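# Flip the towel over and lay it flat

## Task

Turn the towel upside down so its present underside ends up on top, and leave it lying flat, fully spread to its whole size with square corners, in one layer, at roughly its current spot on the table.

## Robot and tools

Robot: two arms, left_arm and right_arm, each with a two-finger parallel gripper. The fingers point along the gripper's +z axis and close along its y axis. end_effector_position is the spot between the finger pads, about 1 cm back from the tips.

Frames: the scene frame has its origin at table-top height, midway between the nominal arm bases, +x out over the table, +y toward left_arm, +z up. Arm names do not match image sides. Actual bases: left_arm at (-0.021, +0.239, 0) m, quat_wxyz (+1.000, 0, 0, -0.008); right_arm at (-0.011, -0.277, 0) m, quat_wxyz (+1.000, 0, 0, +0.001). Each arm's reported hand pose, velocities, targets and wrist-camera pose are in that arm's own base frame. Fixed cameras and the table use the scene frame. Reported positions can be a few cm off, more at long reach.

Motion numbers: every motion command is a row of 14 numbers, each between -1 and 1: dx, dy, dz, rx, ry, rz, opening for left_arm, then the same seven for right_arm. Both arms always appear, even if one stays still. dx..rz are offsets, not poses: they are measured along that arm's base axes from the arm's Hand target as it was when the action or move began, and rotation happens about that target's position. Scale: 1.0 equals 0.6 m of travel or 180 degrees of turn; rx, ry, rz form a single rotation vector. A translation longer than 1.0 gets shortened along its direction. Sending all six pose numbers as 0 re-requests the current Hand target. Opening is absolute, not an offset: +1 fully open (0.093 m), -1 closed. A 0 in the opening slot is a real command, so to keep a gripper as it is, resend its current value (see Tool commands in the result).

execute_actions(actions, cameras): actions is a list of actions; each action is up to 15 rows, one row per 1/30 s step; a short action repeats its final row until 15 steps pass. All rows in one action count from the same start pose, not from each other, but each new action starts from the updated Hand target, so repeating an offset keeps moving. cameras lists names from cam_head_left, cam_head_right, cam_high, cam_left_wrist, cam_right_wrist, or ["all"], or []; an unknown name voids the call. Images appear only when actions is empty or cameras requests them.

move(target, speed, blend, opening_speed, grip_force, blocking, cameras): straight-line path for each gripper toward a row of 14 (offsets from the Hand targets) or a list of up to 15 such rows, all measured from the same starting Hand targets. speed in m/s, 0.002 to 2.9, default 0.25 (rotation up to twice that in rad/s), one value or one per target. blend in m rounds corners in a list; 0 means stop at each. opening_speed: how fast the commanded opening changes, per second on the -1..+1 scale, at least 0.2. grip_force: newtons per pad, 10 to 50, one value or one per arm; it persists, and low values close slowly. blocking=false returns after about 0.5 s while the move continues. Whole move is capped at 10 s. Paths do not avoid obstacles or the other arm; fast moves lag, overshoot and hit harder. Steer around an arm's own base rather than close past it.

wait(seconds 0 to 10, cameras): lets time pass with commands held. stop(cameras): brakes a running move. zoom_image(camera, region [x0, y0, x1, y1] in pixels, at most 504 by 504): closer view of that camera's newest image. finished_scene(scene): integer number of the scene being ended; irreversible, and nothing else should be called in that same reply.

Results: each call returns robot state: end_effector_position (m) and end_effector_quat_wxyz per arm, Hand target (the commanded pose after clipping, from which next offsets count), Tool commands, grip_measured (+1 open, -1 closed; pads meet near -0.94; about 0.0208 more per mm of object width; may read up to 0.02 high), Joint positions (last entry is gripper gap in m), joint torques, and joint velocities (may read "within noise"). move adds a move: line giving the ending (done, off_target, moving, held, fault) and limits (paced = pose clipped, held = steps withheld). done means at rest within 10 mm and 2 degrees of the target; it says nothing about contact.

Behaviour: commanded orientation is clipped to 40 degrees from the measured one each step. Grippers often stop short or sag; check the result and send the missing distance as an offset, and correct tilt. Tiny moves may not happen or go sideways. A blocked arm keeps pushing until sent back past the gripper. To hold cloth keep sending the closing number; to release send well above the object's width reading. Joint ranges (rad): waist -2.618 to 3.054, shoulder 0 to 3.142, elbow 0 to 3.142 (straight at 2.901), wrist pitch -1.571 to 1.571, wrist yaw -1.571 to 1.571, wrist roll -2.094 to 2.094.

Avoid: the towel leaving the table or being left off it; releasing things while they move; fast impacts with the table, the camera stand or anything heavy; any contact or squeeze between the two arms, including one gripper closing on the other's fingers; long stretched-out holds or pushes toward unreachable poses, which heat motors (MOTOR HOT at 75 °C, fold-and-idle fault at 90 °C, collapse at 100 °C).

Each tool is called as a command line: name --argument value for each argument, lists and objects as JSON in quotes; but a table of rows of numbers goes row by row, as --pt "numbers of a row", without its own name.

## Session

execute_actions --actions '[]'

Scene clock: 0.00 s.
left_arm: end_effector_position=(+0.3705, +0.0332, +0.1156) grip_measured=+1.000 end_effector_quat_wxyz=(+0.642, -0.066, +0.763, +0.035) | right_arm: end_effector_position=(+0.3744, +0.0100, +0.1149) grip_measured=+1.000 end_effector_quat_wxyz=(+0.652, +0.007, +0.758, -0.035)
Joint positions: left_arm=[0.048 1.53 0.235 1.12 -0.091 -0.048 0.093] | right_arm=[0.098 1.589 0.235 1.203 0.16 -0.021 0.093]
Joint velocities: within noise
Joint torques (N m): no reading
Heat: left arm: 37 °C; right arm: 33 °C.
Hand target: left_arm +0.3711, +0.0332, +0.1162; +0.642, -0.066, +0.763, +0.035 | right_arm +0.3762, +0.0102, +0.1199; +0.657, +0.008, +0.753, -0.035
Tool commands: left_gripper/opening=+1.0 right_gripper/opening=+1.0
camera_calibration:
cam_left_wrist: T_world_to_cam=[[0.136281, -0.989295, 0.0521835, -0.0271121], [-0.543011, -0.118652, -0.831301, 0.340425], [0.828593, 0.0849545, -0.553368, -0.161051], [0, 0, 0, 1]] pos_world=[0.321995, 0.0272525, 0.19529]
cam_right_wrist: T_world_to_cam=[[-0.0539927, -0.998025, 0.0321222, 0.0274466], [-0.549138, 0.00280957, -0.835727, 0.338155], [0.833986, -0.0627627, -0.548205, -0.155574], [0, 0, 0, 1]] pos_world=[0.316922, 0.0166781, 0.196437]

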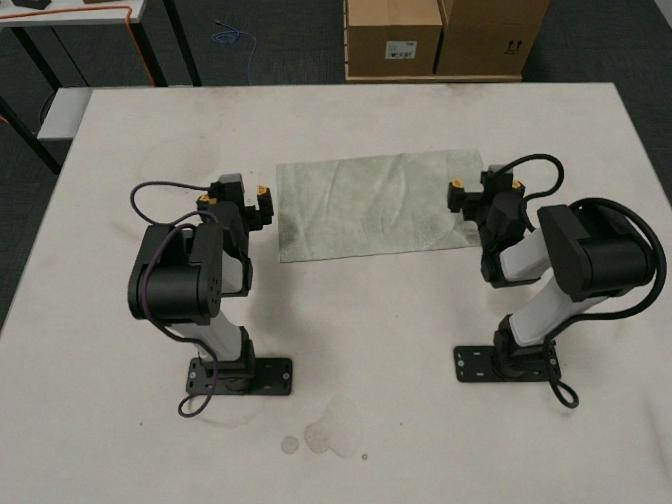

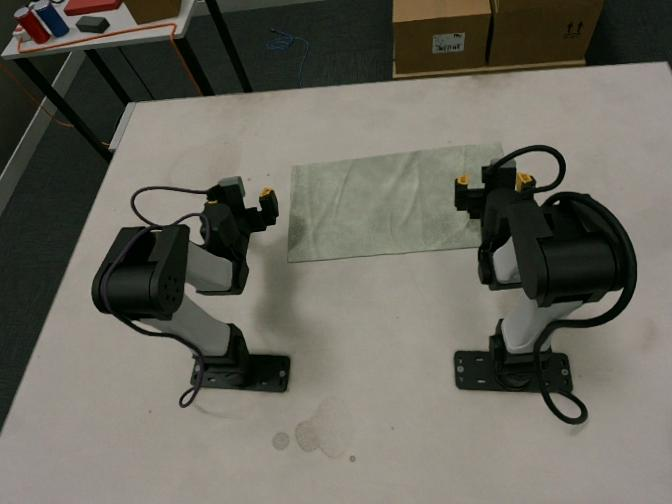

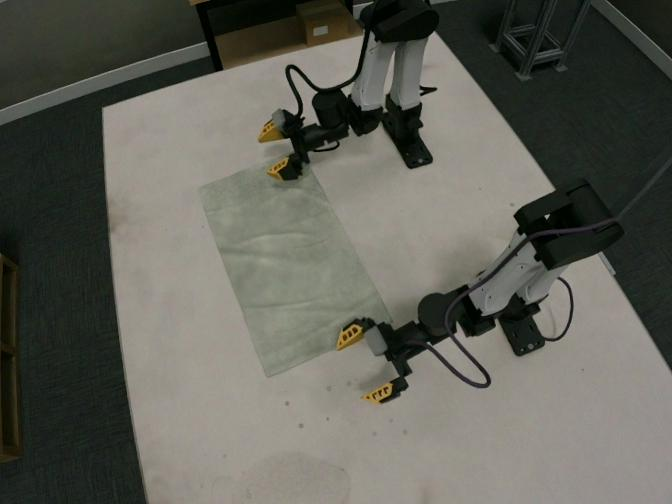

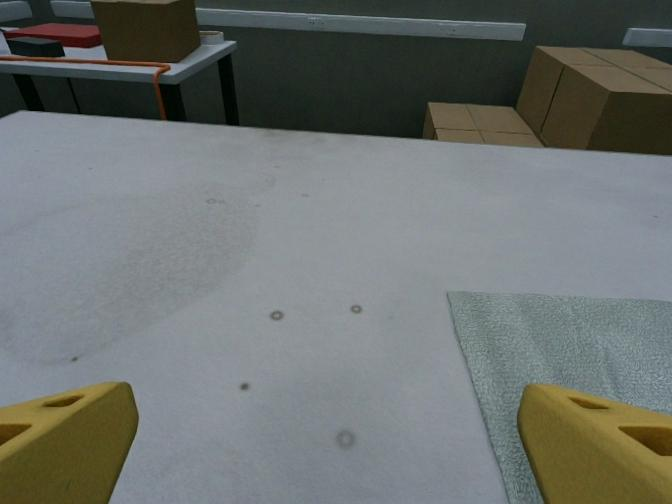

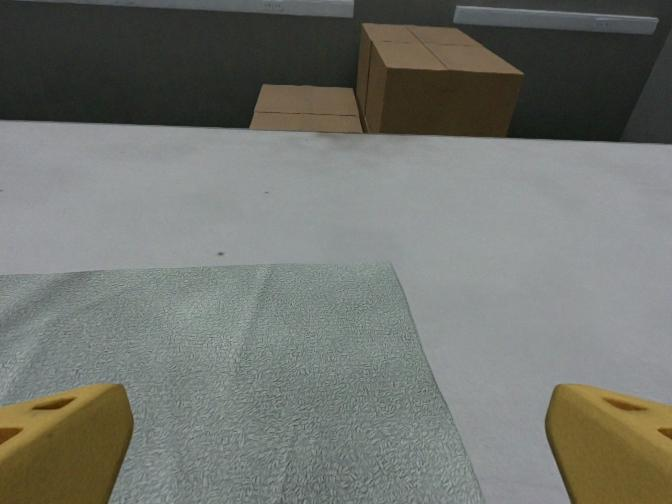

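move --target '[0.266,-0.157,0.018,-0.02,0.25,-0.022,-0.3,0.278,-0.049,0.017,0.009,0.263,0.038,-0.3]' --speed 0.35 --cameras '["cam_head_left","cam_left_wrist","cam_right_wrist"]'

Scene clock: 12.50 s.
left_arm: end_effector_position=(+0.5308, -0.0577, +0.1308) grip_measured=-0.298 end_effector_quat_wxyz=(+0.309, -0.040, +0.950, +0.017) | right_arm: end_effector_position=(+0.5393, -0.0159, +0.1308) grip_measured=-0.298 end_effector_quat_wxyz=(+0.303, -0.039, +0.952, +0.012)
Joint positions: left_arm=[-0.155 2.056 1.738 -0.638 -0.148 -0.192 0.031] | right_arm=[-0.053 2.08 1.779 -0.658 -0.077 -0.11 0.031]
Joint torques (N m): left_arm=[-0.28 -10.41 9.74 1.14 0.11 -0.19] | right_arm=[-0.59 -9.54 10.52 1.35 -0.16 -0.22]
Heat: left arm: 37 °C; right arm: 33 °C.
Hand target: left_arm +0.5307, -0.0611, +0.1272; +0.299, -0.041, +0.953, +0.013 | right_arm +0.5430, -0.0191, +0.1302; +0.301, -0.042, +0.953, +0.014
Off the commanded pose: left_arm 0.005 m, 1 deg | right_arm 0.005 m, 0 deg.
move: done
camera_calibration:
cam_left_wrist: T_world_to_cam=[[0.0948593, -0.995399, 0.0135259, -0.112998], [-0.971818, -0.0955405, -0.215503, 0.577737], [0.215804, 0.00729781, -0.976409, 0.0983775], [0, 0, 0, 1]] pos_world=[0.550944, -0.0579988, 0.222089]
cam_right_wrist: T_world_to_cam=[[0.0736817, -0.997238, -0.00935045, -0.0534311], [-0.980449, -0.0707195, -0.183626, 0.588139], [0.182458, 0.0226975, -0.982952, 0.123499], [0, 0, 0, 1]] pos_world=[0.558044, -0.0144938, 0.228892]
Images, in order (width x height): cam_head_left 672x504, cam_left_wrist 672x504, cam_right_wrist 672x504.

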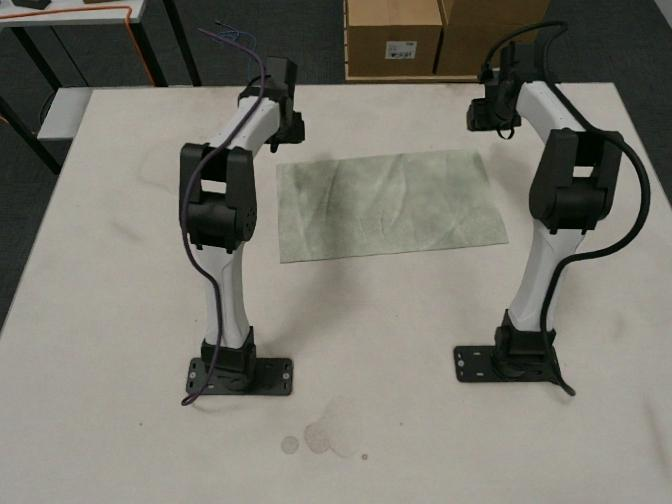

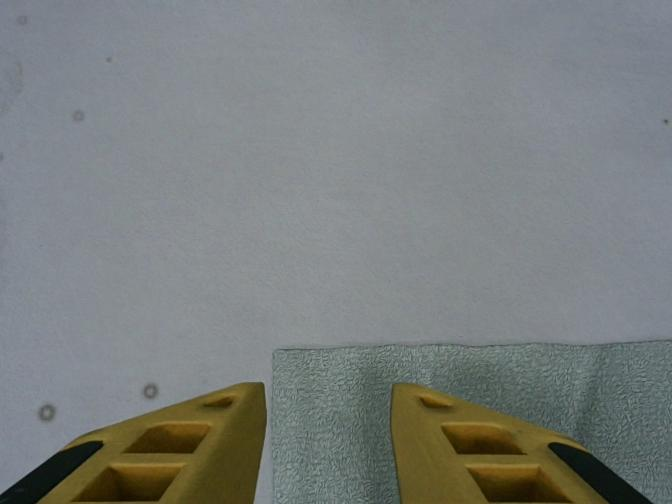

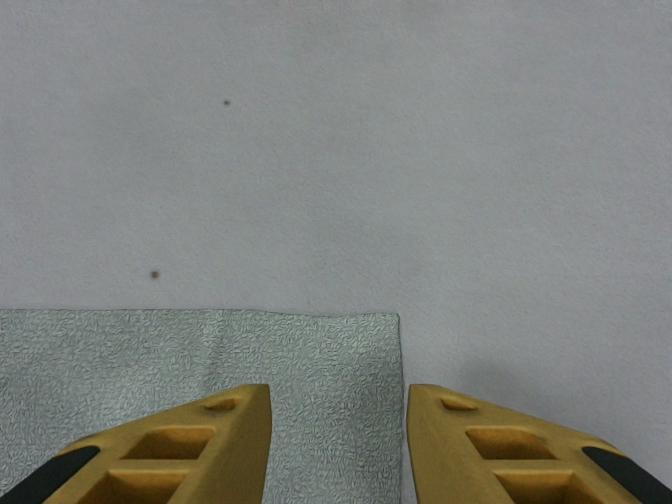

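move --pt "-0.0087 0.001 -0.13 0 0 0 -0.3 0.006 0.003 -0.135 0 0 0 -0.3" --pt "-0.0087 0.001 -0.189 0 0 0 -0.3 0.006 0.003 -0.196 0 0 0 -0.3" --speed '[0.25,0.12]' --blend '[0.01,0]'

move --target '[0,0,0,0,0,0,-1,0,0,0,0,0,0,-1]' --cameras '["cam_left_wrist","cam_right_wrist"]'

Scene clock: 14.73 s.
left_arm: end_effector_position=(+0.5299, -0.0577, +0.0320) grip_measured=-0.298 end_effector_quat_wxyz=(+0.314, -0.041, +0.949, +0.016) | right_arm: end_effector_position=(+0.5483, -0.0163, +0.0280) grip_measured=-0.298 end_effector_quat_wxyz=(+0.309, -0.039, +0.950, +0.011)
Joint positions: left_arm=[-0.155 2.147 1.466 -0.266 -0.147 -0.194 0.031] | right_arm=[-0.053 2.204 1.548 -0.29 -0.077 -0.11 0.031]
Joint torques (N m): left_arm=[-0.31 -9.66 5.67 1.5 0.1 -0.18] | right_arm=[-0.18 -9.26 6.22 1.65 -0.11 -0.2]
Heat: left arm: 38 °C; right arm: 34 °C.
Hand target: left_arm +0.5255, -0.0605, +0.0138; +0.299, -0.041, +0.953, +0.013 | right_arm +0.5465, -0.0173, +0.0124; +0.301, -0.042, +0.953, +0.014
Off the commanded pose: left_arm 0.019 m, 2 deg | right_arm 0.016 m, 1 deg.
move: off_target (left_arm, right_arm)

Scene clock: 15.23 s.
left_arm: end_effector_position=(+0.5315, -0.0592, +0.0329) grip_measured=-0.975 end_effector_quat_wxyz=(+0.317, -0.041, +0.947, +0.014) | right_arm: end_effector_position=(+0.5490, -0.0163, +0.0286) grip_measured=-0.979 end_effector_quat_wxyz=(+0.311, -0.039, +0.950, +0.011)
Joint positions: left_arm=[-0.156 2.148 1.466 -0.256 -0.145 -0.195 0] | right_arm=[-0.053 2.204 1.548 -0.286 -0.077 -0.11 0]
Joint torques (N m): left_arm=[-0.18 -9.74 5.7 1.43 0.08 -0.18] | right_arm=[-0.09 -9.42 6.08 1.62 -0.12 -0.19]
Heat: left arm: 38 °C; right arm: 34 °C.
Hand target: left_arm +0.5256, -0.0606, +0.0139; +0.299, -0.041, +0.953, +0.013 | right_arm +0.5465, -0.0173, +0.0125; +0.301, -0.042, +0.953, +0.014
Off the commanded pose: left_arm 0.020 m, 2 deg | right_arm 0.016 m, 1 deg.
move: off_target (left_arm, right_arm)
camera_calibration:
cam_left_wrist: T_world_to_cam=[[0.0931074, -0.99542, 0.0216717, -0.112547], [-0.968071, -0.0955944, -0.231735, 0.555713], [0.232745, 0.000596431, -0.972538, -0.00692192], [0, 0, 0, 1]] pos_world=[0.550059, -0.0589042, 0.124485]
cam_right_wrist: T_world_to_cam=[[0.0742766, -0.997207, -0.00784483, -0.0559131], [-0.97726, -0.0712197, -0.199725, 0.577678], [0.198608, 0.0225013, -0.979821, 0.012362], [0, 0, 0, 1]] pos_world=[0.566239, -0.0148931, 0.127051]
Images, in order (width x height): cam_left_wrist 672x504, cam_right_wrist 672x504.

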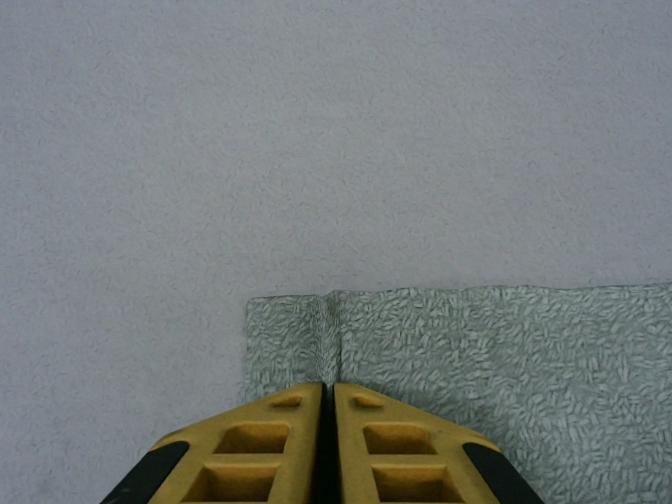

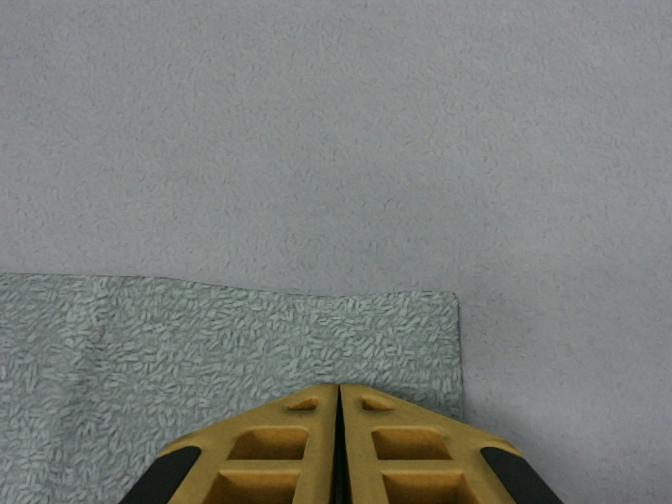

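move --pt "0 0 0 0 0 0 -1 0 0 0.04 0 0 0 -0.3" --pt "0 0 0 0 0 0 -1 0.015 -0.008 0.04 0 0 0 -0.3" --pt "0 0 0 0 0 0 -1 0.015 -0.008 -0.003 0 0 0 -0.3" --speed 0.15

move --target '[0,0,0,0,0,0,-1,0,0,0,0,0,0,-1]' --cameras '["cam_right_wrist"]'

Scene clock: 18.13 s.
left_arm: end_effector_position=(+0.5315, -0.0592, +0.0329) grip_measured=-0.975 end_effector_quat_wxyz=(+0.317, -0.041, +0.947, +0.014) | right_arm: end_effector_position=(+0.5582, -0.0179, +0.0279) grip_measured=-0.302 end_effector_quat_wxyz=(+0.312, -0.040, +0.949, +0.012)
Joint positions: left_arm=[-0.156 2.148 1.466 -0.256 -0.145 -0.195 0] | right_arm=[-0.057 2.238 1.6 -0.303 -0.082 -0.114 0.031]
Joint torques (N m): left_arm=[-0.18 -9.76 5.71 1.42 0.07 -0.18] | right_arm=[-0.49 -9.46 6.31 1.62 -0.13 -0.22]
Heat: left arm: 38 °C; right arm: 35 °C.
Hand target: left_arm +0.5256, -0.0606, +0.0139; +0.299, -0.041, +0.953, +0.013 | right_arm +0.5555, -0.0220, +0.0108; +0.301, -0.042, +0.953, +0.014
Off the commanded pose: left_arm 0.020 m, 2 deg | right_arm 0.018 m, 1 deg.
move: off_target (left_arm, right_arm)

Scene clock: 18.63 s.
left_arm: end_effector_position=(+0.5315, -0.0592, +0.0329) grip_measured=-0.975 end_effector_quat_wxyz=(+0.317, -0.041, +0.947, +0.014) | right_arm: end_effector_position=(+0.5593, -0.0168, +0.0287) grip_measured=-0.973 end_effector_quat_wxyz=(+0.315, -0.041, +0.948, +0.015)
Joint positions: left_arm=[-0.156 2.148 1.466 -0.256 -0.145 -0.195 0] | right_arm=[-0.057 2.238 1.6 -0.297 -0.089 -0.114 0]
Joint torques (N m): left_arm=[-0.18 -9.74 5.7 1.43 0.08 -0.18] | right_arm=[-0.59 -9.65 6.35 1.57 -0.08 -0.2]
Heat: left arm: 38 °C; right arm: 35 °C.
Hand target: left_arm +0.5255, -0.0606, +0.0139; +0.299, -0.041, +0.953, +0.013 | right_arm +0.5555, -0.0220, +0.0108; +0.301, -0.042, +0.953, +0.014
Off the commanded pose: left_arm 0.020 m, 2 deg | right_arm 0.019 m, 2 deg.
move: off_target (left_arm, right_arm)
camera_calibration:
cam_right_wrist: T_world_to_cam=[[0.0811949, -0.996601, -0.0139175, -0.0607709], [-0.975146, -0.0765432, -0.207922, 0.586647], [0.20615, 0.0304538, -0.978046, 0.00633176], [0, 0, 0, 1]] pos_world=[0.575696, -0.0158533, 0.127324]
Images, in order (width x height): cam_right_wrist 672x504.

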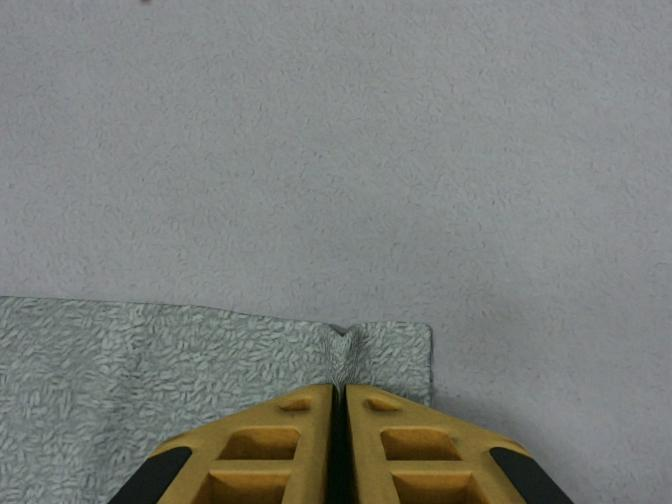

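move --pt "-0.001 0.007 0.15 0 0 0 -1 0.001 -0.007 0.15 0 0 0 -1" --pt "0.04 0.01 0.36 0.015 -0.17 0 -1 0.04 -0.004 0.36 0.015 -0.17 0 -1" --pt "0.115 0.0175 0.51 0.0315 -0.36 0 -1 0.115 0.0035 0.51 0.0315 -0.36 0 -1" --speed 0.3 --blend '[0.04,0.05,0]' --cameras '["cam_head_left"]'

move --pt "0 0 -0.083 0 0 0 -1 0 0 -0.083 0 0 0 -1" --pt "-0.1 -0.009 -0.083 0 0 0 -1 -0.1 -0.009 -0.083 0 0 0 -1" --pt "-0.199 -0.018 -0.108 0 0 0 -1 -0.199 -0.018 -0.108 0 0 0 -1" --pt "-0.299 -0.027 -0.158 0 0 0 -1 -0.299 -0.027 -0.158 0 0 0 -1" --pt "-0.382 -0.0345 -0.225 -0.0024 0.028 0 -1 -0.382 -0.0345 -0.225 -0.0024 0.028 0 -1" --pt "-0.448 -0.04 -0.317 -0.006 0.066 0 -1 -0.448 -0.04 -0.317 -0.006 0.066 0 -1" --pt "-0.498 -0.045 -0.39 -0.01 0.11 0 -1 -0.498 -0.045 -0.39 -0.01 0.11 0 -1" --pt "-0.531 -0.048 -0.417 -0.012 0.138 0 -1 -0.531 -0.048 -0.417 -0.012 0.138 0 -1" --speed 0.25 --blend '[0.01,0.02,0.03,0.03,0.02,0.02,0.02,0]' --cameras '["cam_head_left","cam_high"]'

Scene clock: 24.17 s.
left_arm: end_effector_position=(+0.5902, -0.0560, +0.3111) grip_measured=-0.975 end_effector_quat_wxyz=(+0.754, -0.024, +0.656, +0.027) | right_arm: end_effector_position=(+0.6198, -0.0166, +0.3048) grip_measured=-0.973 end_effector_quat_wxyz=(+0.752, -0.036, +0.658, +0.037)
Joint positions: left_arm=[-0.16 1.949 1.379 0.714 -0.23 0.031 0] | right_arm=[-0.074 2.047 1.502 0.68 -0.176 0.018 0]
Joint torques (N m): left_arm=[0.9 -9.87 10.26 2.21 0.09 0.02] | right_arm=[0.12 -9.73 11.25 2.31 0.11 0]
Heat: left arm: 39 °C; right arm: 37 °C.
Hand target: left_arm +0.5946, -0.0501, +0.3196; +0.765, -0.027, +0.643, +0.033 | right_arm +0.6245, -0.0200, +0.3169; +0.766, -0.028, +0.642, +0.034
Off the commanded pose: left_arm 0.011 m, 2 deg | right_arm 0.013 m, 3 deg.
move: off_target (left_arm, right_arm)
Images, in order (width x height): cam_head_left 672x504.

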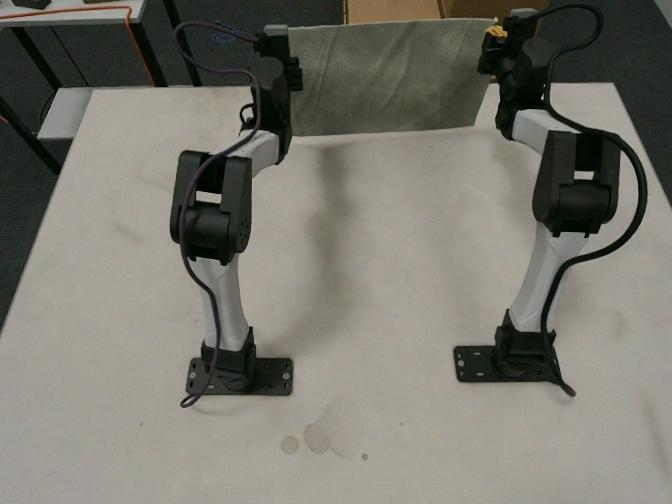

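Scene clock: 27.43 s.
left_arm: end_effector_position=(+0.2815, -0.0856, +0.0737) grip_measured=-0.975 end_effector_quat_wxyz=(+0.615, -0.030, +0.788, +0.013) | right_arm: end_effector_position=(+0.3065, -0.0434, +0.0633) grip_measured=-0.973 end_effector_quat_wxyz=(+0.606, -0.036, +0.794, +0.040)
Joint positions: left_arm=[-0.676 1.489 0.015 1.148 -0.707 -0.234 0] | right_arm=[-0.4 1.635 0.023 1.308 -0.49 -0.126 0]
Joint torques (N m): left_arm=[-0.25 -4.55 3.19 1.58 -0.34 -0.18] | right_arm=[-1.02 -5.67 3.25 1.9 -0.06 -0.25]
Heat: left arm: 39 °C; right arm: 37 °C.
Hand target: left_arm +0.2761, -0.0789, +0.0694; +0.608, -0.034, +0.793, +0.026 | right_arm +0.3059, -0.0488, +0.0666; +0.609, -0.035, +0.792, +0.027
Off the commanded pose: left_arm 0.010 m, 2 deg | right_arm 0.006 m, 2 deg.
joint sent to its limit (left arm) — joint 3 (elbow), lower limit, where the elbow is as bent as it goes. The joint targets still meet the commanded pose.
move: done
Images, in order (width x height): cam_head_left 672x504, cam_high 672x504.

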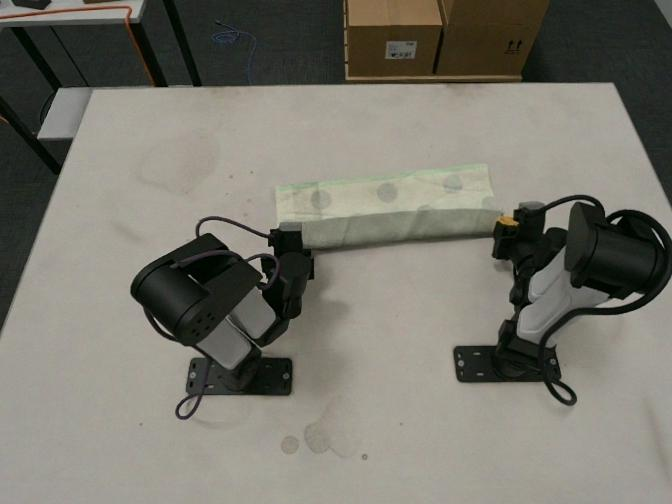

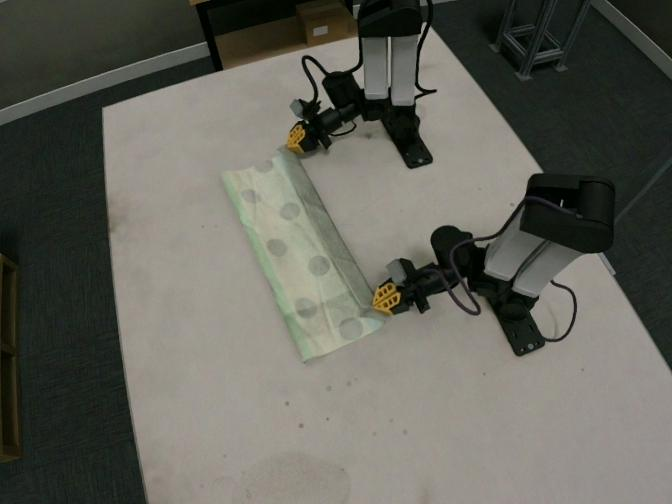

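move --pt "0 0 0 0 0 0 -0.3 0 0 0 0 0 0 -0.3" --pt "0 0 0.15 0 0 0 -0.3 0 0 0.15 0 0 0 -0.3" --pt "0.31 0.027 0.13 -0.02 0.22 0.011 -0.3 0.318 0.028 0.13 -0.02 0.22 0.011 -0.3" --pt "0.31 0.027 0.096 -0.02 0.22 0.011 -0.3 0.318 0.028 0.1 -0.02 0.22 0.011 -0.3" --speed 0.3 --blend '[0,0.03,0.02,0]' --cameras '["cam_head_left","cam_left_wrist","cam_right_wrist"]'

Scene clock: 31.97 s.
left_arm: end_effector_position=(+0.4642, -0.0628, +0.1307) grip_measured=-0.302 end_effector_quat_wxyz=(+0.313, -0.056, +0.948, +0.023) | right_arm: end_effector_position=(+0.4931, -0.0336, +0.1256) grip_measured=-0.302 end_effector_quat_wxyz=(+0.305, -0.048, +0.951, +0.028)
Joint positions: left_arm=[-0.206 1.806 1.392 -0.545 -0.2 -0.261 0.031] | right_arm=[-0.12 1.908 1.511 -0.566 -0.153 -0.174 0.031]
Joint torques (N m): left_arm=[0.24 -8.91 8.51 1.14 0.07 -0.1] | right_arm=[0.95 -8.64 10.11 1.27 -0.03 -0.23]
Heat: left arm: 39 °C; right arm: 36 °C.
Hand target: left_arm +0.4620, -0.0627, +0.1270; +0.302, -0.055, +0.952, +0.022 | right_arm +0.4966, -0.0320, +0.1266; +0.303, -0.056, +0.951, +0.023
Off the commanded pose: left_arm 0.004 m, 1 deg | right_arm 0.004 m, 1 deg.
move: done; blend cut to 0.0102 m at target 3
camera_calibration:
cam_left_wrist: T_world_to_cam=[[0.128346, -0.991651, 0.0124838, -0.12691], [-0.966006, -0.127856, -0.224689, 0.508945], [0.224409, 0.0167786, -0.974351, 0.109044], [0, 0, 0, 1]] pos_world=[0.483462, -0.0626086, 0.222185]
cam_right_wrist: T_world_to_cam=[[0.102315, -0.994145, -0.0347474, -0.0784794], [-0.977243, -0.0939277, -0.190194, 0.539175], [0.185817, 0.0534163, -0.981131, 0.126419], [0, 0, 0, 1]] pos_world=[0.511444, -0.0341293, 0.223854]
Images, in order (width x height): cam_head_left 672x504, cam_left_wrist 672x504, cam_right_wrist 672x504.

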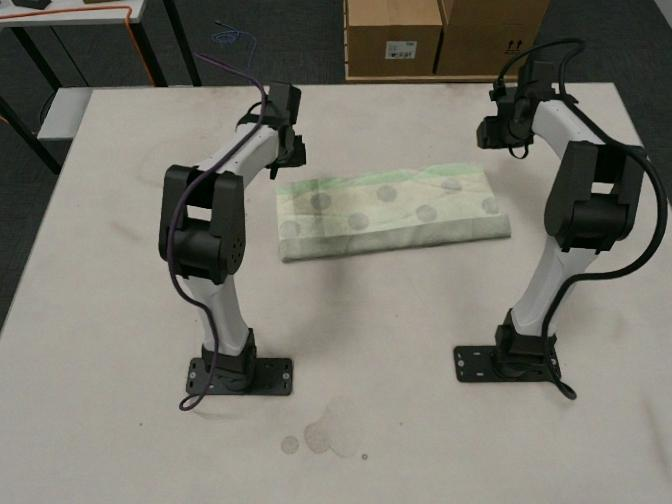

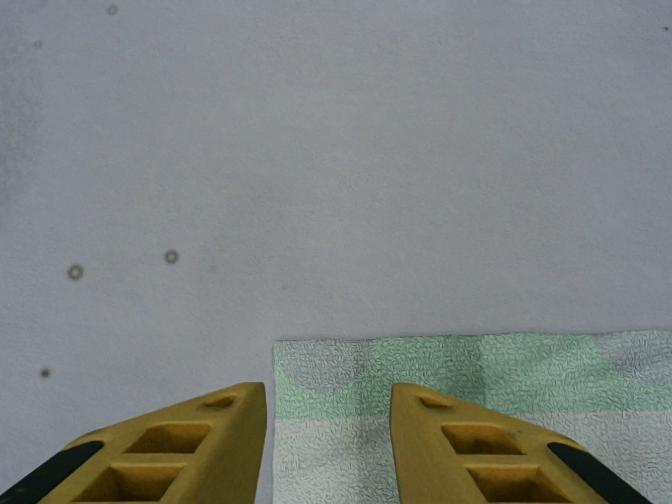

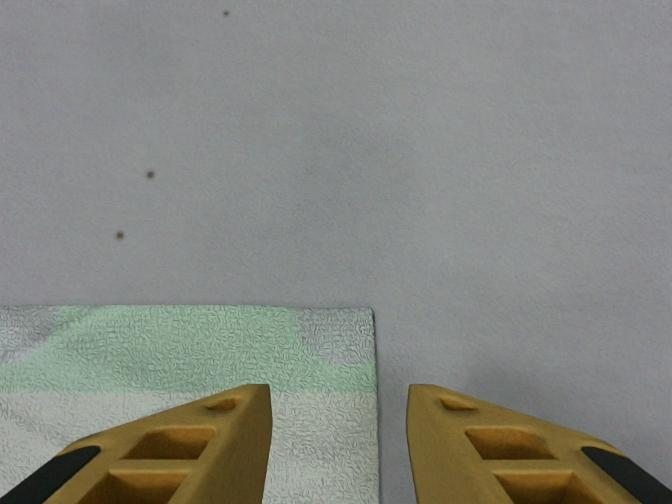

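move --pt "0.008 -0.0015 -0.13 0 0 0 -0.3 0.0135 0.024 -0.13 0 0 0 -0.3" --pt "0.008 -0.0015 -0.189 0 0 0 -0.3 0.0135 0.024 -0.191 0 0 0 -0.3" --speed '[0.25,0.12]' --blend '[0.01,0]'

move --target '[0,0,0,0,0,0,-1,0,0,0,0,0,0,-1]' --cameras '["cam_left_wrist","cam_right_wrist"]'

Scene clock: 34.40 s.
left_arm: end_effector_position=(+0.4718, -0.0645, +0.0300) grip_measured=-0.302 end_effector_quat_wxyz=(+0.317, -0.056, +0.946, +0.022) | right_arm: end_effector_position=(+0.5070, -0.0185, +0.0269) grip_measured=-0.302 end_effector_quat_wxyz=(+0.313, -0.061, +0.947, +0.025)
Joint positions: left_arm=[-0.206 1.966 1.172 -0.158 -0.199 -0.261 0.031] | right_arm=[-0.08 2.067 1.314 -0.191 -0.133 -0.166 0.031]
Joint torques (N m): left_arm=[0.27 -8.02 5.39 1.45 0.07 -0.1] | right_arm=[0.66 -8.16 5.93 1.67 0.01 0.01]
Heat: left arm: 39 °C; right arm: 37 °C.
Hand target: left_arm +0.4670, -0.0636, +0.0138; +0.302, -0.055, +0.952, +0.022 | right_arm +0.5047, -0.0176, +0.0119; +0.303, -0.056, +0.951, +0.023
Off the commanded pose: left_arm 0.017 m, 2 deg | right_arm 0.015 m, 1 deg.
move: off_target (left_arm, right_arm)

Scene clock: 34.90 s.
left_arm: end_effector_position=(+0.4734, -0.0652, +0.0303) grip_measured=-0.975 end_effector_quat_wxyz=(+0.321, -0.056, +0.945, +0.020) | right_arm: end_effector_position=(+0.5079, -0.0187, +0.0276) grip_measured=-0.973 end_effector_quat_wxyz=(+0.315, -0.060, +0.947, +0.024)
Joint positions: left_arm=[-0.206 1.968 1.172 -0.147 -0.197 -0.261 0] | right_arm=[-0.08 2.067 1.314 -0.186 -0.132 -0.165 0]
Joint torques (N m): left_arm=[0.27 -8.21 5.41 1.37 0.06 -0.1] | right_arm=[0.79 -8.18 5.94 1.59 0.01 -0.03]
Heat: left arm: 39 °C; right arm: 37 °C.
Hand target: left_arm +0.4668, -0.0636, +0.0136; +0.302, -0.055, +0.952, +0.022 | right_arm +0.5047, -0.0176, +0.0119; +0.303, -0.055, +0.951, +0.023
Off the commanded pose: left_arm 0.018 m, 2 deg | right_arm 0.016 m, 2 deg.
move: off_target (left_arm, right_arm)
camera_calibration:
cam_left_wrist: T_world_to_cam=[[0.126557, -0.991762, 0.0197738, -0.128682], [-0.962669, -0.127604, -0.238715, 0.49393], [0.239271, 0.0111755, -0.970888, 0.00167792], [0, 0, 0, 1]] pos_world=[0.491376, -0.064613, 0.122082]
cam_right_wrist: T_world_to_cam=[[0.123009, -0.992237, -0.0182953, -0.0796052], [-0.97066, -0.116455, -0.210376, 0.533154], [0.206612, 0.0436365, -0.977449, 0.0158655], [0, 0, 0, 1]] pos_world=[0.524026, -0.0175912, 0.126214]
Images, in order (width x height): cam_left_wrist 672x504, cam_right_wrist 672x504.

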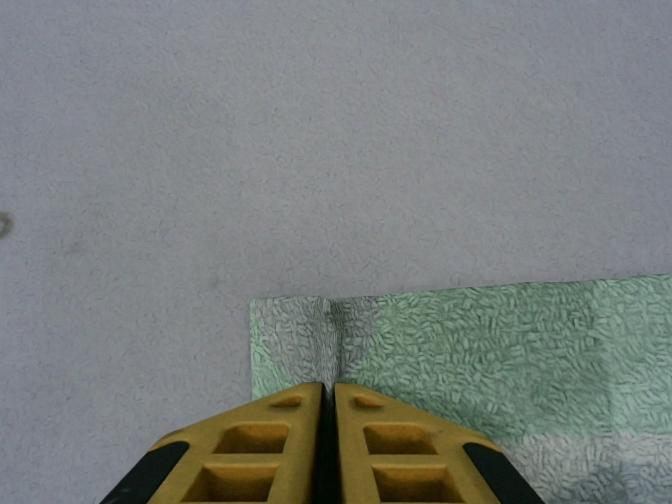

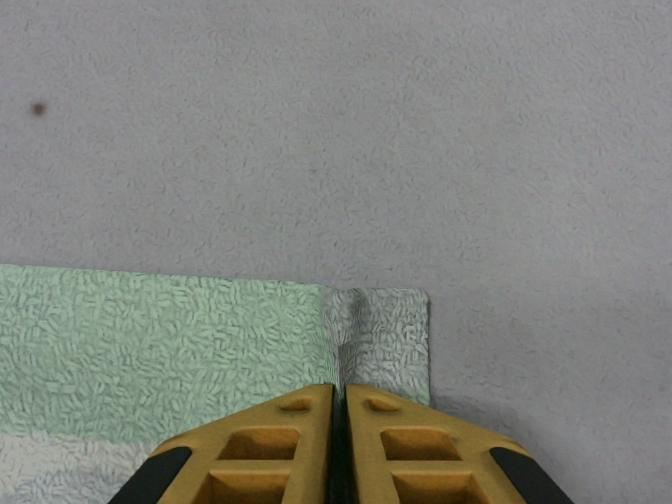

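move --pt "-0.001 0.007 0.15 0 0 0 -1 0.001 -0.007 0.15 0 0 0 -1" --pt "-0.09 -0.006 0.36 0.02 -0.17 0 -1 -0.09 -0.018 0.36 0.02 -0.17 0 -1" --pt "-0.232 -0.023 0.51 0.0415 -0.3586 0 -1 -0.232 -0.033 0.51 0.0415 -0.3586 0 -1" --speed 0.3 --blend '[0.04,0.05,0]' --cameras '["cam_head_left","cam_high"]'

move --pt "0 0 -0.083 0 0 0 -1 0 0 -0.083 0 0 0 -1" --pt "0.076 0.011 -0.125 0 0 0 -1 0.07 0.006 -0.125 0 0 0 -1" --pt "0.151 0.022 -0.217 -0.0096 0.083 0 -1 0.141 0.012 -0.217 -0.0096 0.083 0 -1" --pt "0.218 0.032 -0.325 -0.0205 0.177 0 -1 0.203 0.018 -0.325 -0.0205 0.177 0 -1" --pt "0.273 0.04 -0.43 -0.032 0.276 0 -1 0.254 0.022 -0.43 -0.032 0.276 0 -1" --pt "0.303 0.045 -0.498 -0.0415 0.3586 0 -1 0.282 0.023 -0.498 -0.0415 0.3586 0 -1" --speed 0.25 --blend '[0.02,0.03,0.03,0.03,0.02,0]' --cameras '["all"]'

Scene clock: 41.00 s.
left_arm: end_effector_position=(+0.3290, -0.0803, +0.3200) grip_measured=-0.975 end_effector_quat_wxyz=(+0.763, -0.033, +0.644, +0.041) | right_arm: end_effector_position=(+0.3688, -0.0326, +0.3125) grip_measured=-0.973 end_effector_quat_wxyz=(+0.758, -0.046, +0.649, +0.054)
Joint positions: left_arm=[-0.537 0.978 0.513 0.674 -0.631 0.127 0] | right_arm=[-0.269 1.087 0.553 0.702 -0.406 0.066 0]
Joint torques (N m): left_arm=[-0.28 -2.65 6.99 2.05 -0.07 0.03] | right_arm=[-1.02 -3.99 7.32 2.26 0.06 0]
Heat: left arm: 39 °C; right arm: 37 °C.
Hand target: left_arm +0.3276, -0.0774, +0.3197; +0.766, -0.040, +0.640, +0.048 | right_arm +0.3655, -0.0374, +0.3181; +0.767, -0.041, +0.639, +0.049
Off the commanded pose: left_arm 0.003 m, 1 deg | right_arm 0.008 m, 2 deg.
move: done
Images, in order (width x height): cam_head_left 672x504, cam_high 672x504.

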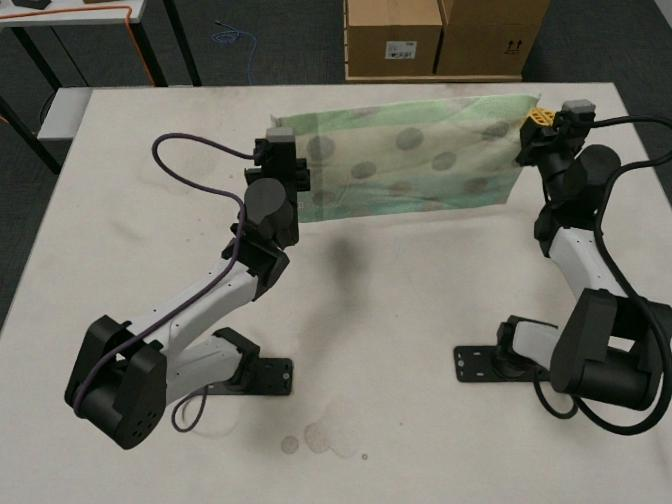

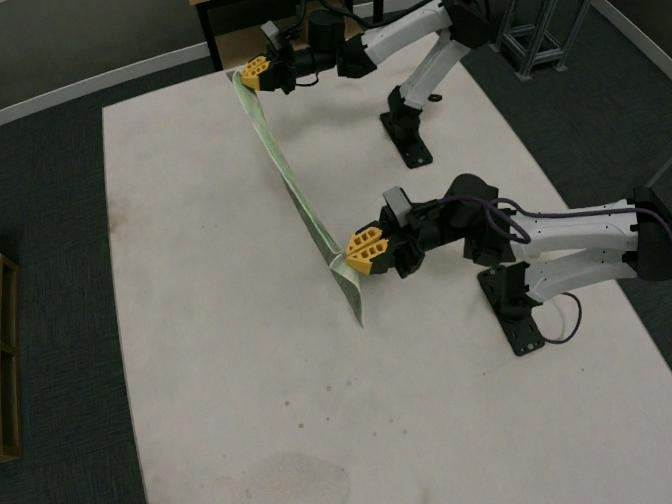

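Scene clock: 44.47 s.
left_arm: end_effector_position=(+0.5154, -0.0566, +0.0323) grip_measured=-0.975 end_effector_quat_wxyz=(+0.328, -0.048, +0.943, +0.017) | right_arm: end_effector_position=(+0.5360, -0.0204, +0.0287) grip_measured=-0.973 end_effector_quat_wxyz=(+0.321, -0.054, +0.945, +0.037)
Joint positions: left_arm=[-0.162 2.086 1.351 -0.184 -0.162 -0.209 0] | right_arm=[-0.087 2.157 1.455 -0.227 -0.156 -0.149 0]
Joint torques (N m): left_arm=[0.87 -9.85 8.32 0.95 0 -0.19] | right_arm=[0.61 -9.11 9.21 1.17 0.15 -0.25]
Heat: left arm: 40 °C; right arm: 37 °C.
Hand target: left_arm +0.5093, -0.0502, +0.0208; +0.302, -0.055, +0.952, +0.022 | right_arm +0.5346, -0.0234, +0.0192; +0.303, -0.056, +0.951, +0.023
Off the commanded pose: left_arm 0.014 m, 3 deg | right_arm 0.010 m, 3 deg.
move: off_target (left_arm, right_arm); blend cut to 0.0263 m at target 2
camera_calibration:
cam_left_wrist: T_world_to_cam=[[0.108451, -0.993852, 0.0222682, -0.116324], [-0.961153, -0.11055, -0.252909, 0.536535], [0.253816, 0.00602518, -0.967234, -0.0144821], [0, 0, 0, 1]] pos_world=[0.531984, -0.056208, 0.124277]
cam_right_wrist: T_world_to_cam=[[0.118696, -0.991906, -0.0450858, -0.081651], [-0.968923, -0.105782, -0.223604, 0.560182], [0.217025, 0.0702256, -0.973637, 0.00603514], [0, 0, 0, 1]] pos_world=[0.551155, -0.0221567, 0.127454]

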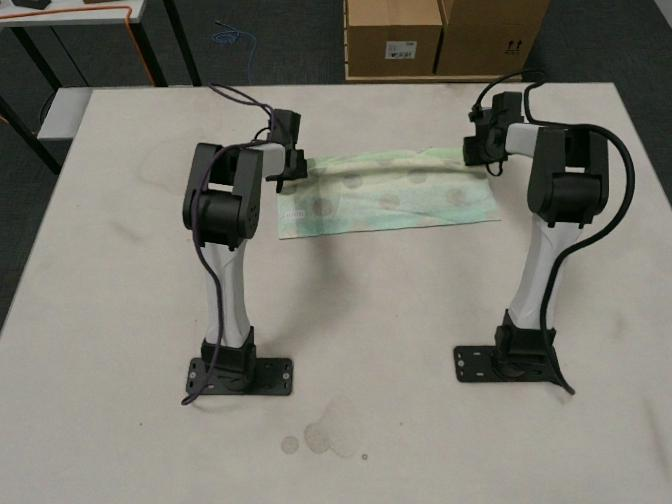

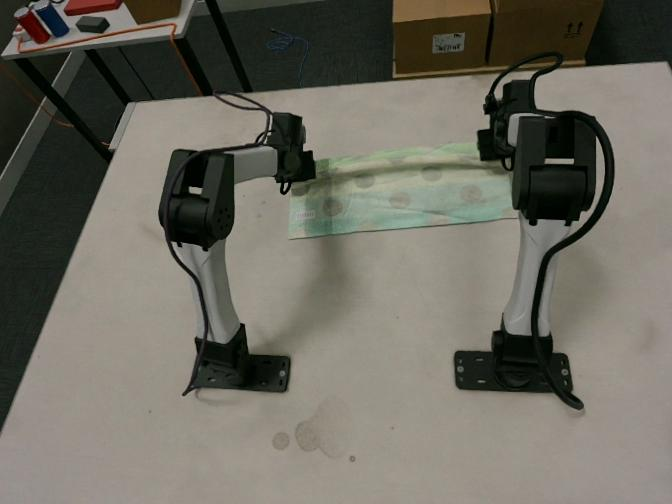

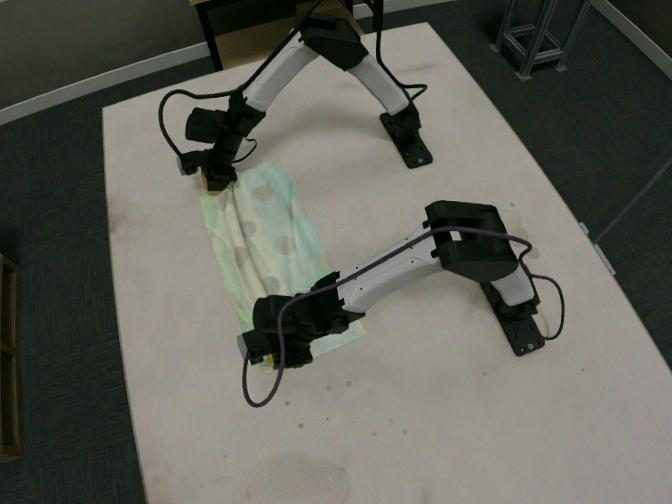

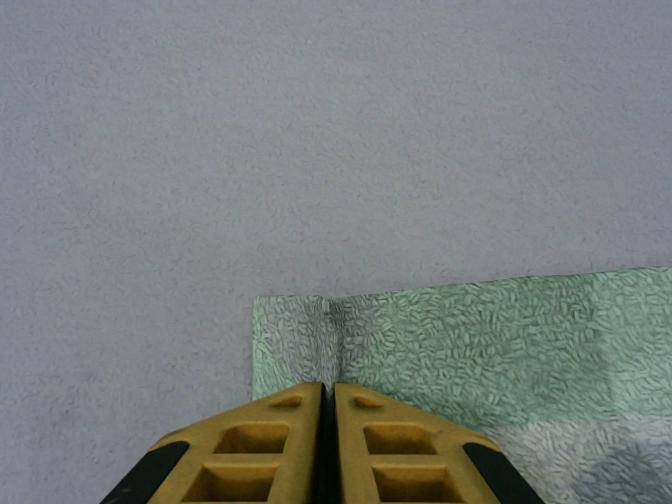

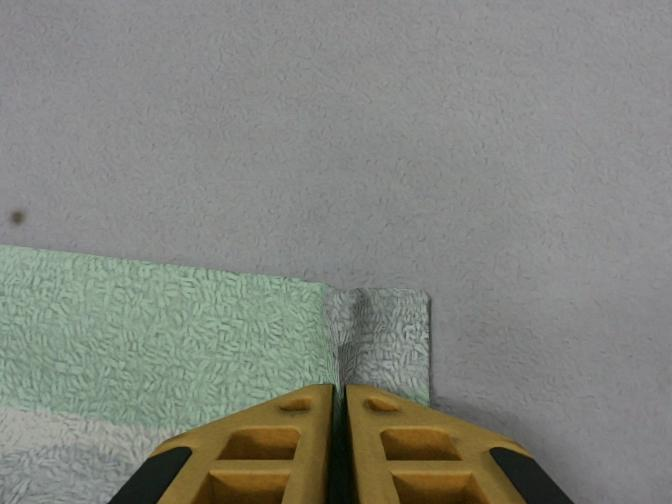

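move --pt "-0.05 -0.005 0.2 0.01 -0.1 0 -1 -0.05 -0.005 0.2 0.01 -0.1 0 -1" --pt "-0.25 -0.025 0.42 0.025 -0.25 0 -1 -0.25 -0.025 0.42 0.025 -0.25 0 -1" --pt "-0.431 -0.043 0.498 0.0415 -0.3586 0 -1 -0.431 -0.043 0.498 0.0415 -0.3586 0 -1" --speed 0.3 --blend '[0.04,0.05,0]'

move --pt "0 0 -0.083 0 0 0 -1 0 0 -0.083 0 0 0 -1" --pt "0.166 0.0165 -0.1 0 0 0 -1 0.166 0.0165 -0.1 0 0 0 -1" --pt "0.249 0.025 -0.14 -0.005 0.05 0 -1 0.249 0.025 -0.14 -0.005 0.05 0 -1" --pt "0.332 0.033 -0.217 -0.0145 0.125 0 -1 0.332 0.033 -0.217 -0.0145 0.125 0 -1" --pt "0.39 0.042 -0.31 -0.0225 0.195 0 -1 0.39 0.035 -0.31 -0.0225 0.195 0 -1" --pt "0.422 0.049 -0.42 -0.034 0.295 0 -1 0.422 0.035 -0.42 -0.034 0.295 0 -1" --pt "0.446 0.055 -0.498 -0.0415 0.3586 0 -1 0.447 0.034 -0.498 -0.0415 0.3586 0 -1" --speed 0.25 --blend '[0.02,0.03,0.03,0.03,0.02,0.02,0]' --cameras '["all"]'

Scene clock: 50.33 s.
left_arm: end_effector_position=(+0.2516, -0.0806, +0.3204) grip_measured=-0.975 end_effector_quat_wxyz=(+0.765, -0.028, +0.642, +0.039) | right_arm: end_effector_position=(+0.2769, -0.0429, +0.3162) grip_measured=-0.973 end_effector_quat_wxyz=(+0.761, -0.051, +0.644, +0.058)
Joint positions: left_arm=[-0.839 0.627 0.394 0.52 -0.914 0.237 0] | right_arm=[-0.545 0.635 0.405 0.445 -0.689 0.136 0]
Joint torques (N m): left_arm=[-0.24 -0.27 6.97 1.89 -0.1 0.02] | right_arm=[-1.21 -0.39 7.36 2.07 0.18 -0.02]
Heat: left arm: 40 °C; right arm: 37 °C.
Hand target: left_arm +0.2507, -0.0761, +0.3196; +0.766, -0.040, +0.640, +0.048 | right_arm +0.2761, -0.0492, +0.3179; +0.766, -0.041, +0.639, +0.049
Off the commanded pose: left_arm 0.005 m, 2 deg | right_arm 0.007 m, 2 deg.
move: done

Scene clock: 53.97 s.
left_arm: end_effector_position=(+0.5245, -0.0518, +0.0327) grip_measured=-0.975 end_effector_quat_wxyz=(+0.328, -0.046, +0.943, +0.014) | right_arm: end_effector_position=(+0.5448, -0.0233, +0.0289) grip_measured=-0.973 end_effector_quat_wxyz=(+0.320, -0.056, +0.945, +0.041)
Joint positions: left_arm=[-0.145 2.112 1.393 -0.196 -0.145 -0.193 0] | right_arm=[-0.095 2.19 1.513 -0.256 -0.17 -0.156 0]
Joint torques (N m): left_arm=[1.1 -10.07 8.39 0.96 -0.04 -0.18] | right_arm=[0.43 -9.32 9.36 1.23 0.24 -0.24]
Heat: left arm: 40 °C; right arm: 37 °C.
Hand target: left_arm +0.5183, -0.0431, +0.0209; +0.302, -0.055, +0.952, +0.022 | right_arm +0.5443, -0.0289, +0.0192; +0.303, -0.056, +0.951, +0.023
Off the commanded pose: left_arm 0.016 m, 3 deg | right_arm 0.011 m, 3 deg.
move: off_target (left_arm, right_arm)
camera_calibration:
cam_left_wrist: T_world_to_cam=[[0.10291, -0.994346, 0.0261863, -0.109758], [-0.961546, -0.106186, -0.253286, 0.546332], [0.254634, 0.000886294, -0.967037, -0.017139], [0, 0, 0, 1]] pos_world=[0.540983, -0.0511098, 0.124678]
cam_right_wrist: T_world_to_cam=[[0.124477, -0.990865, -0.05188, -0.0884861], [-0.968873, -0.110105, -0.221726, 0.568226], [0.213989, 0.077865, -0.973728, 0.00642087], [0, 0, 0, 1]] pos_world=[0.560179, -0.0256132, 0.127652]

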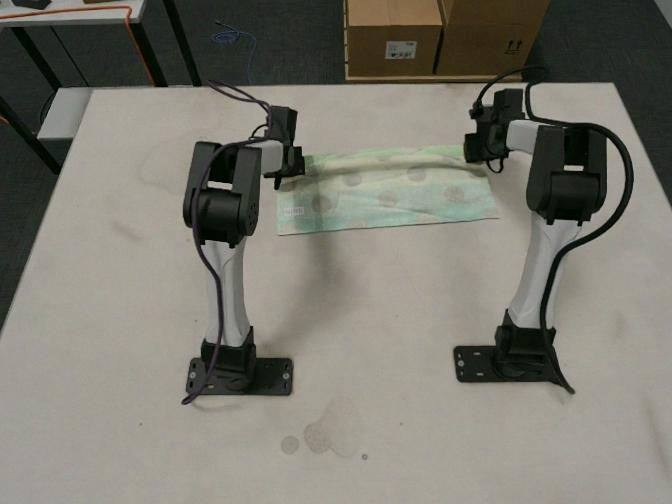

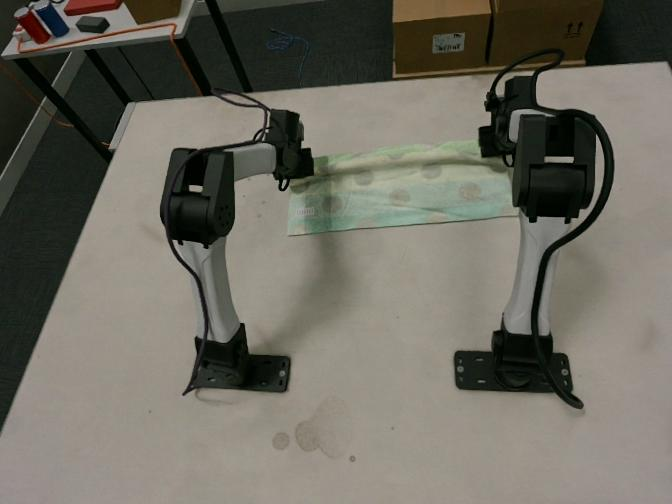

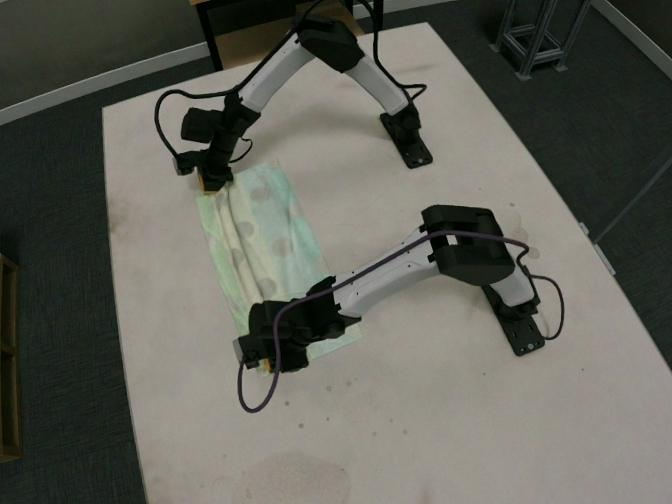

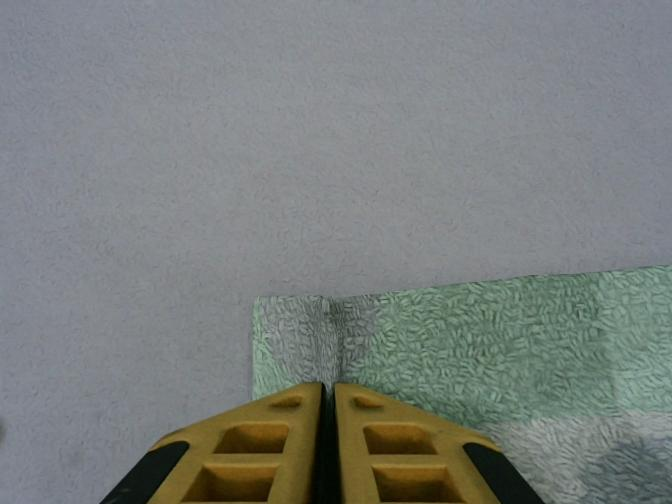

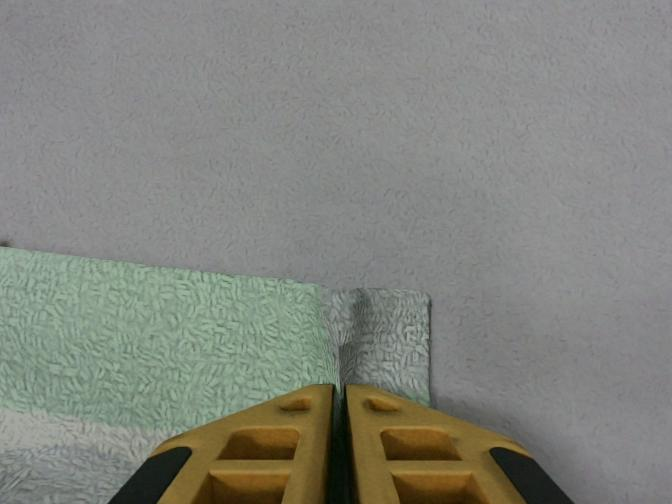

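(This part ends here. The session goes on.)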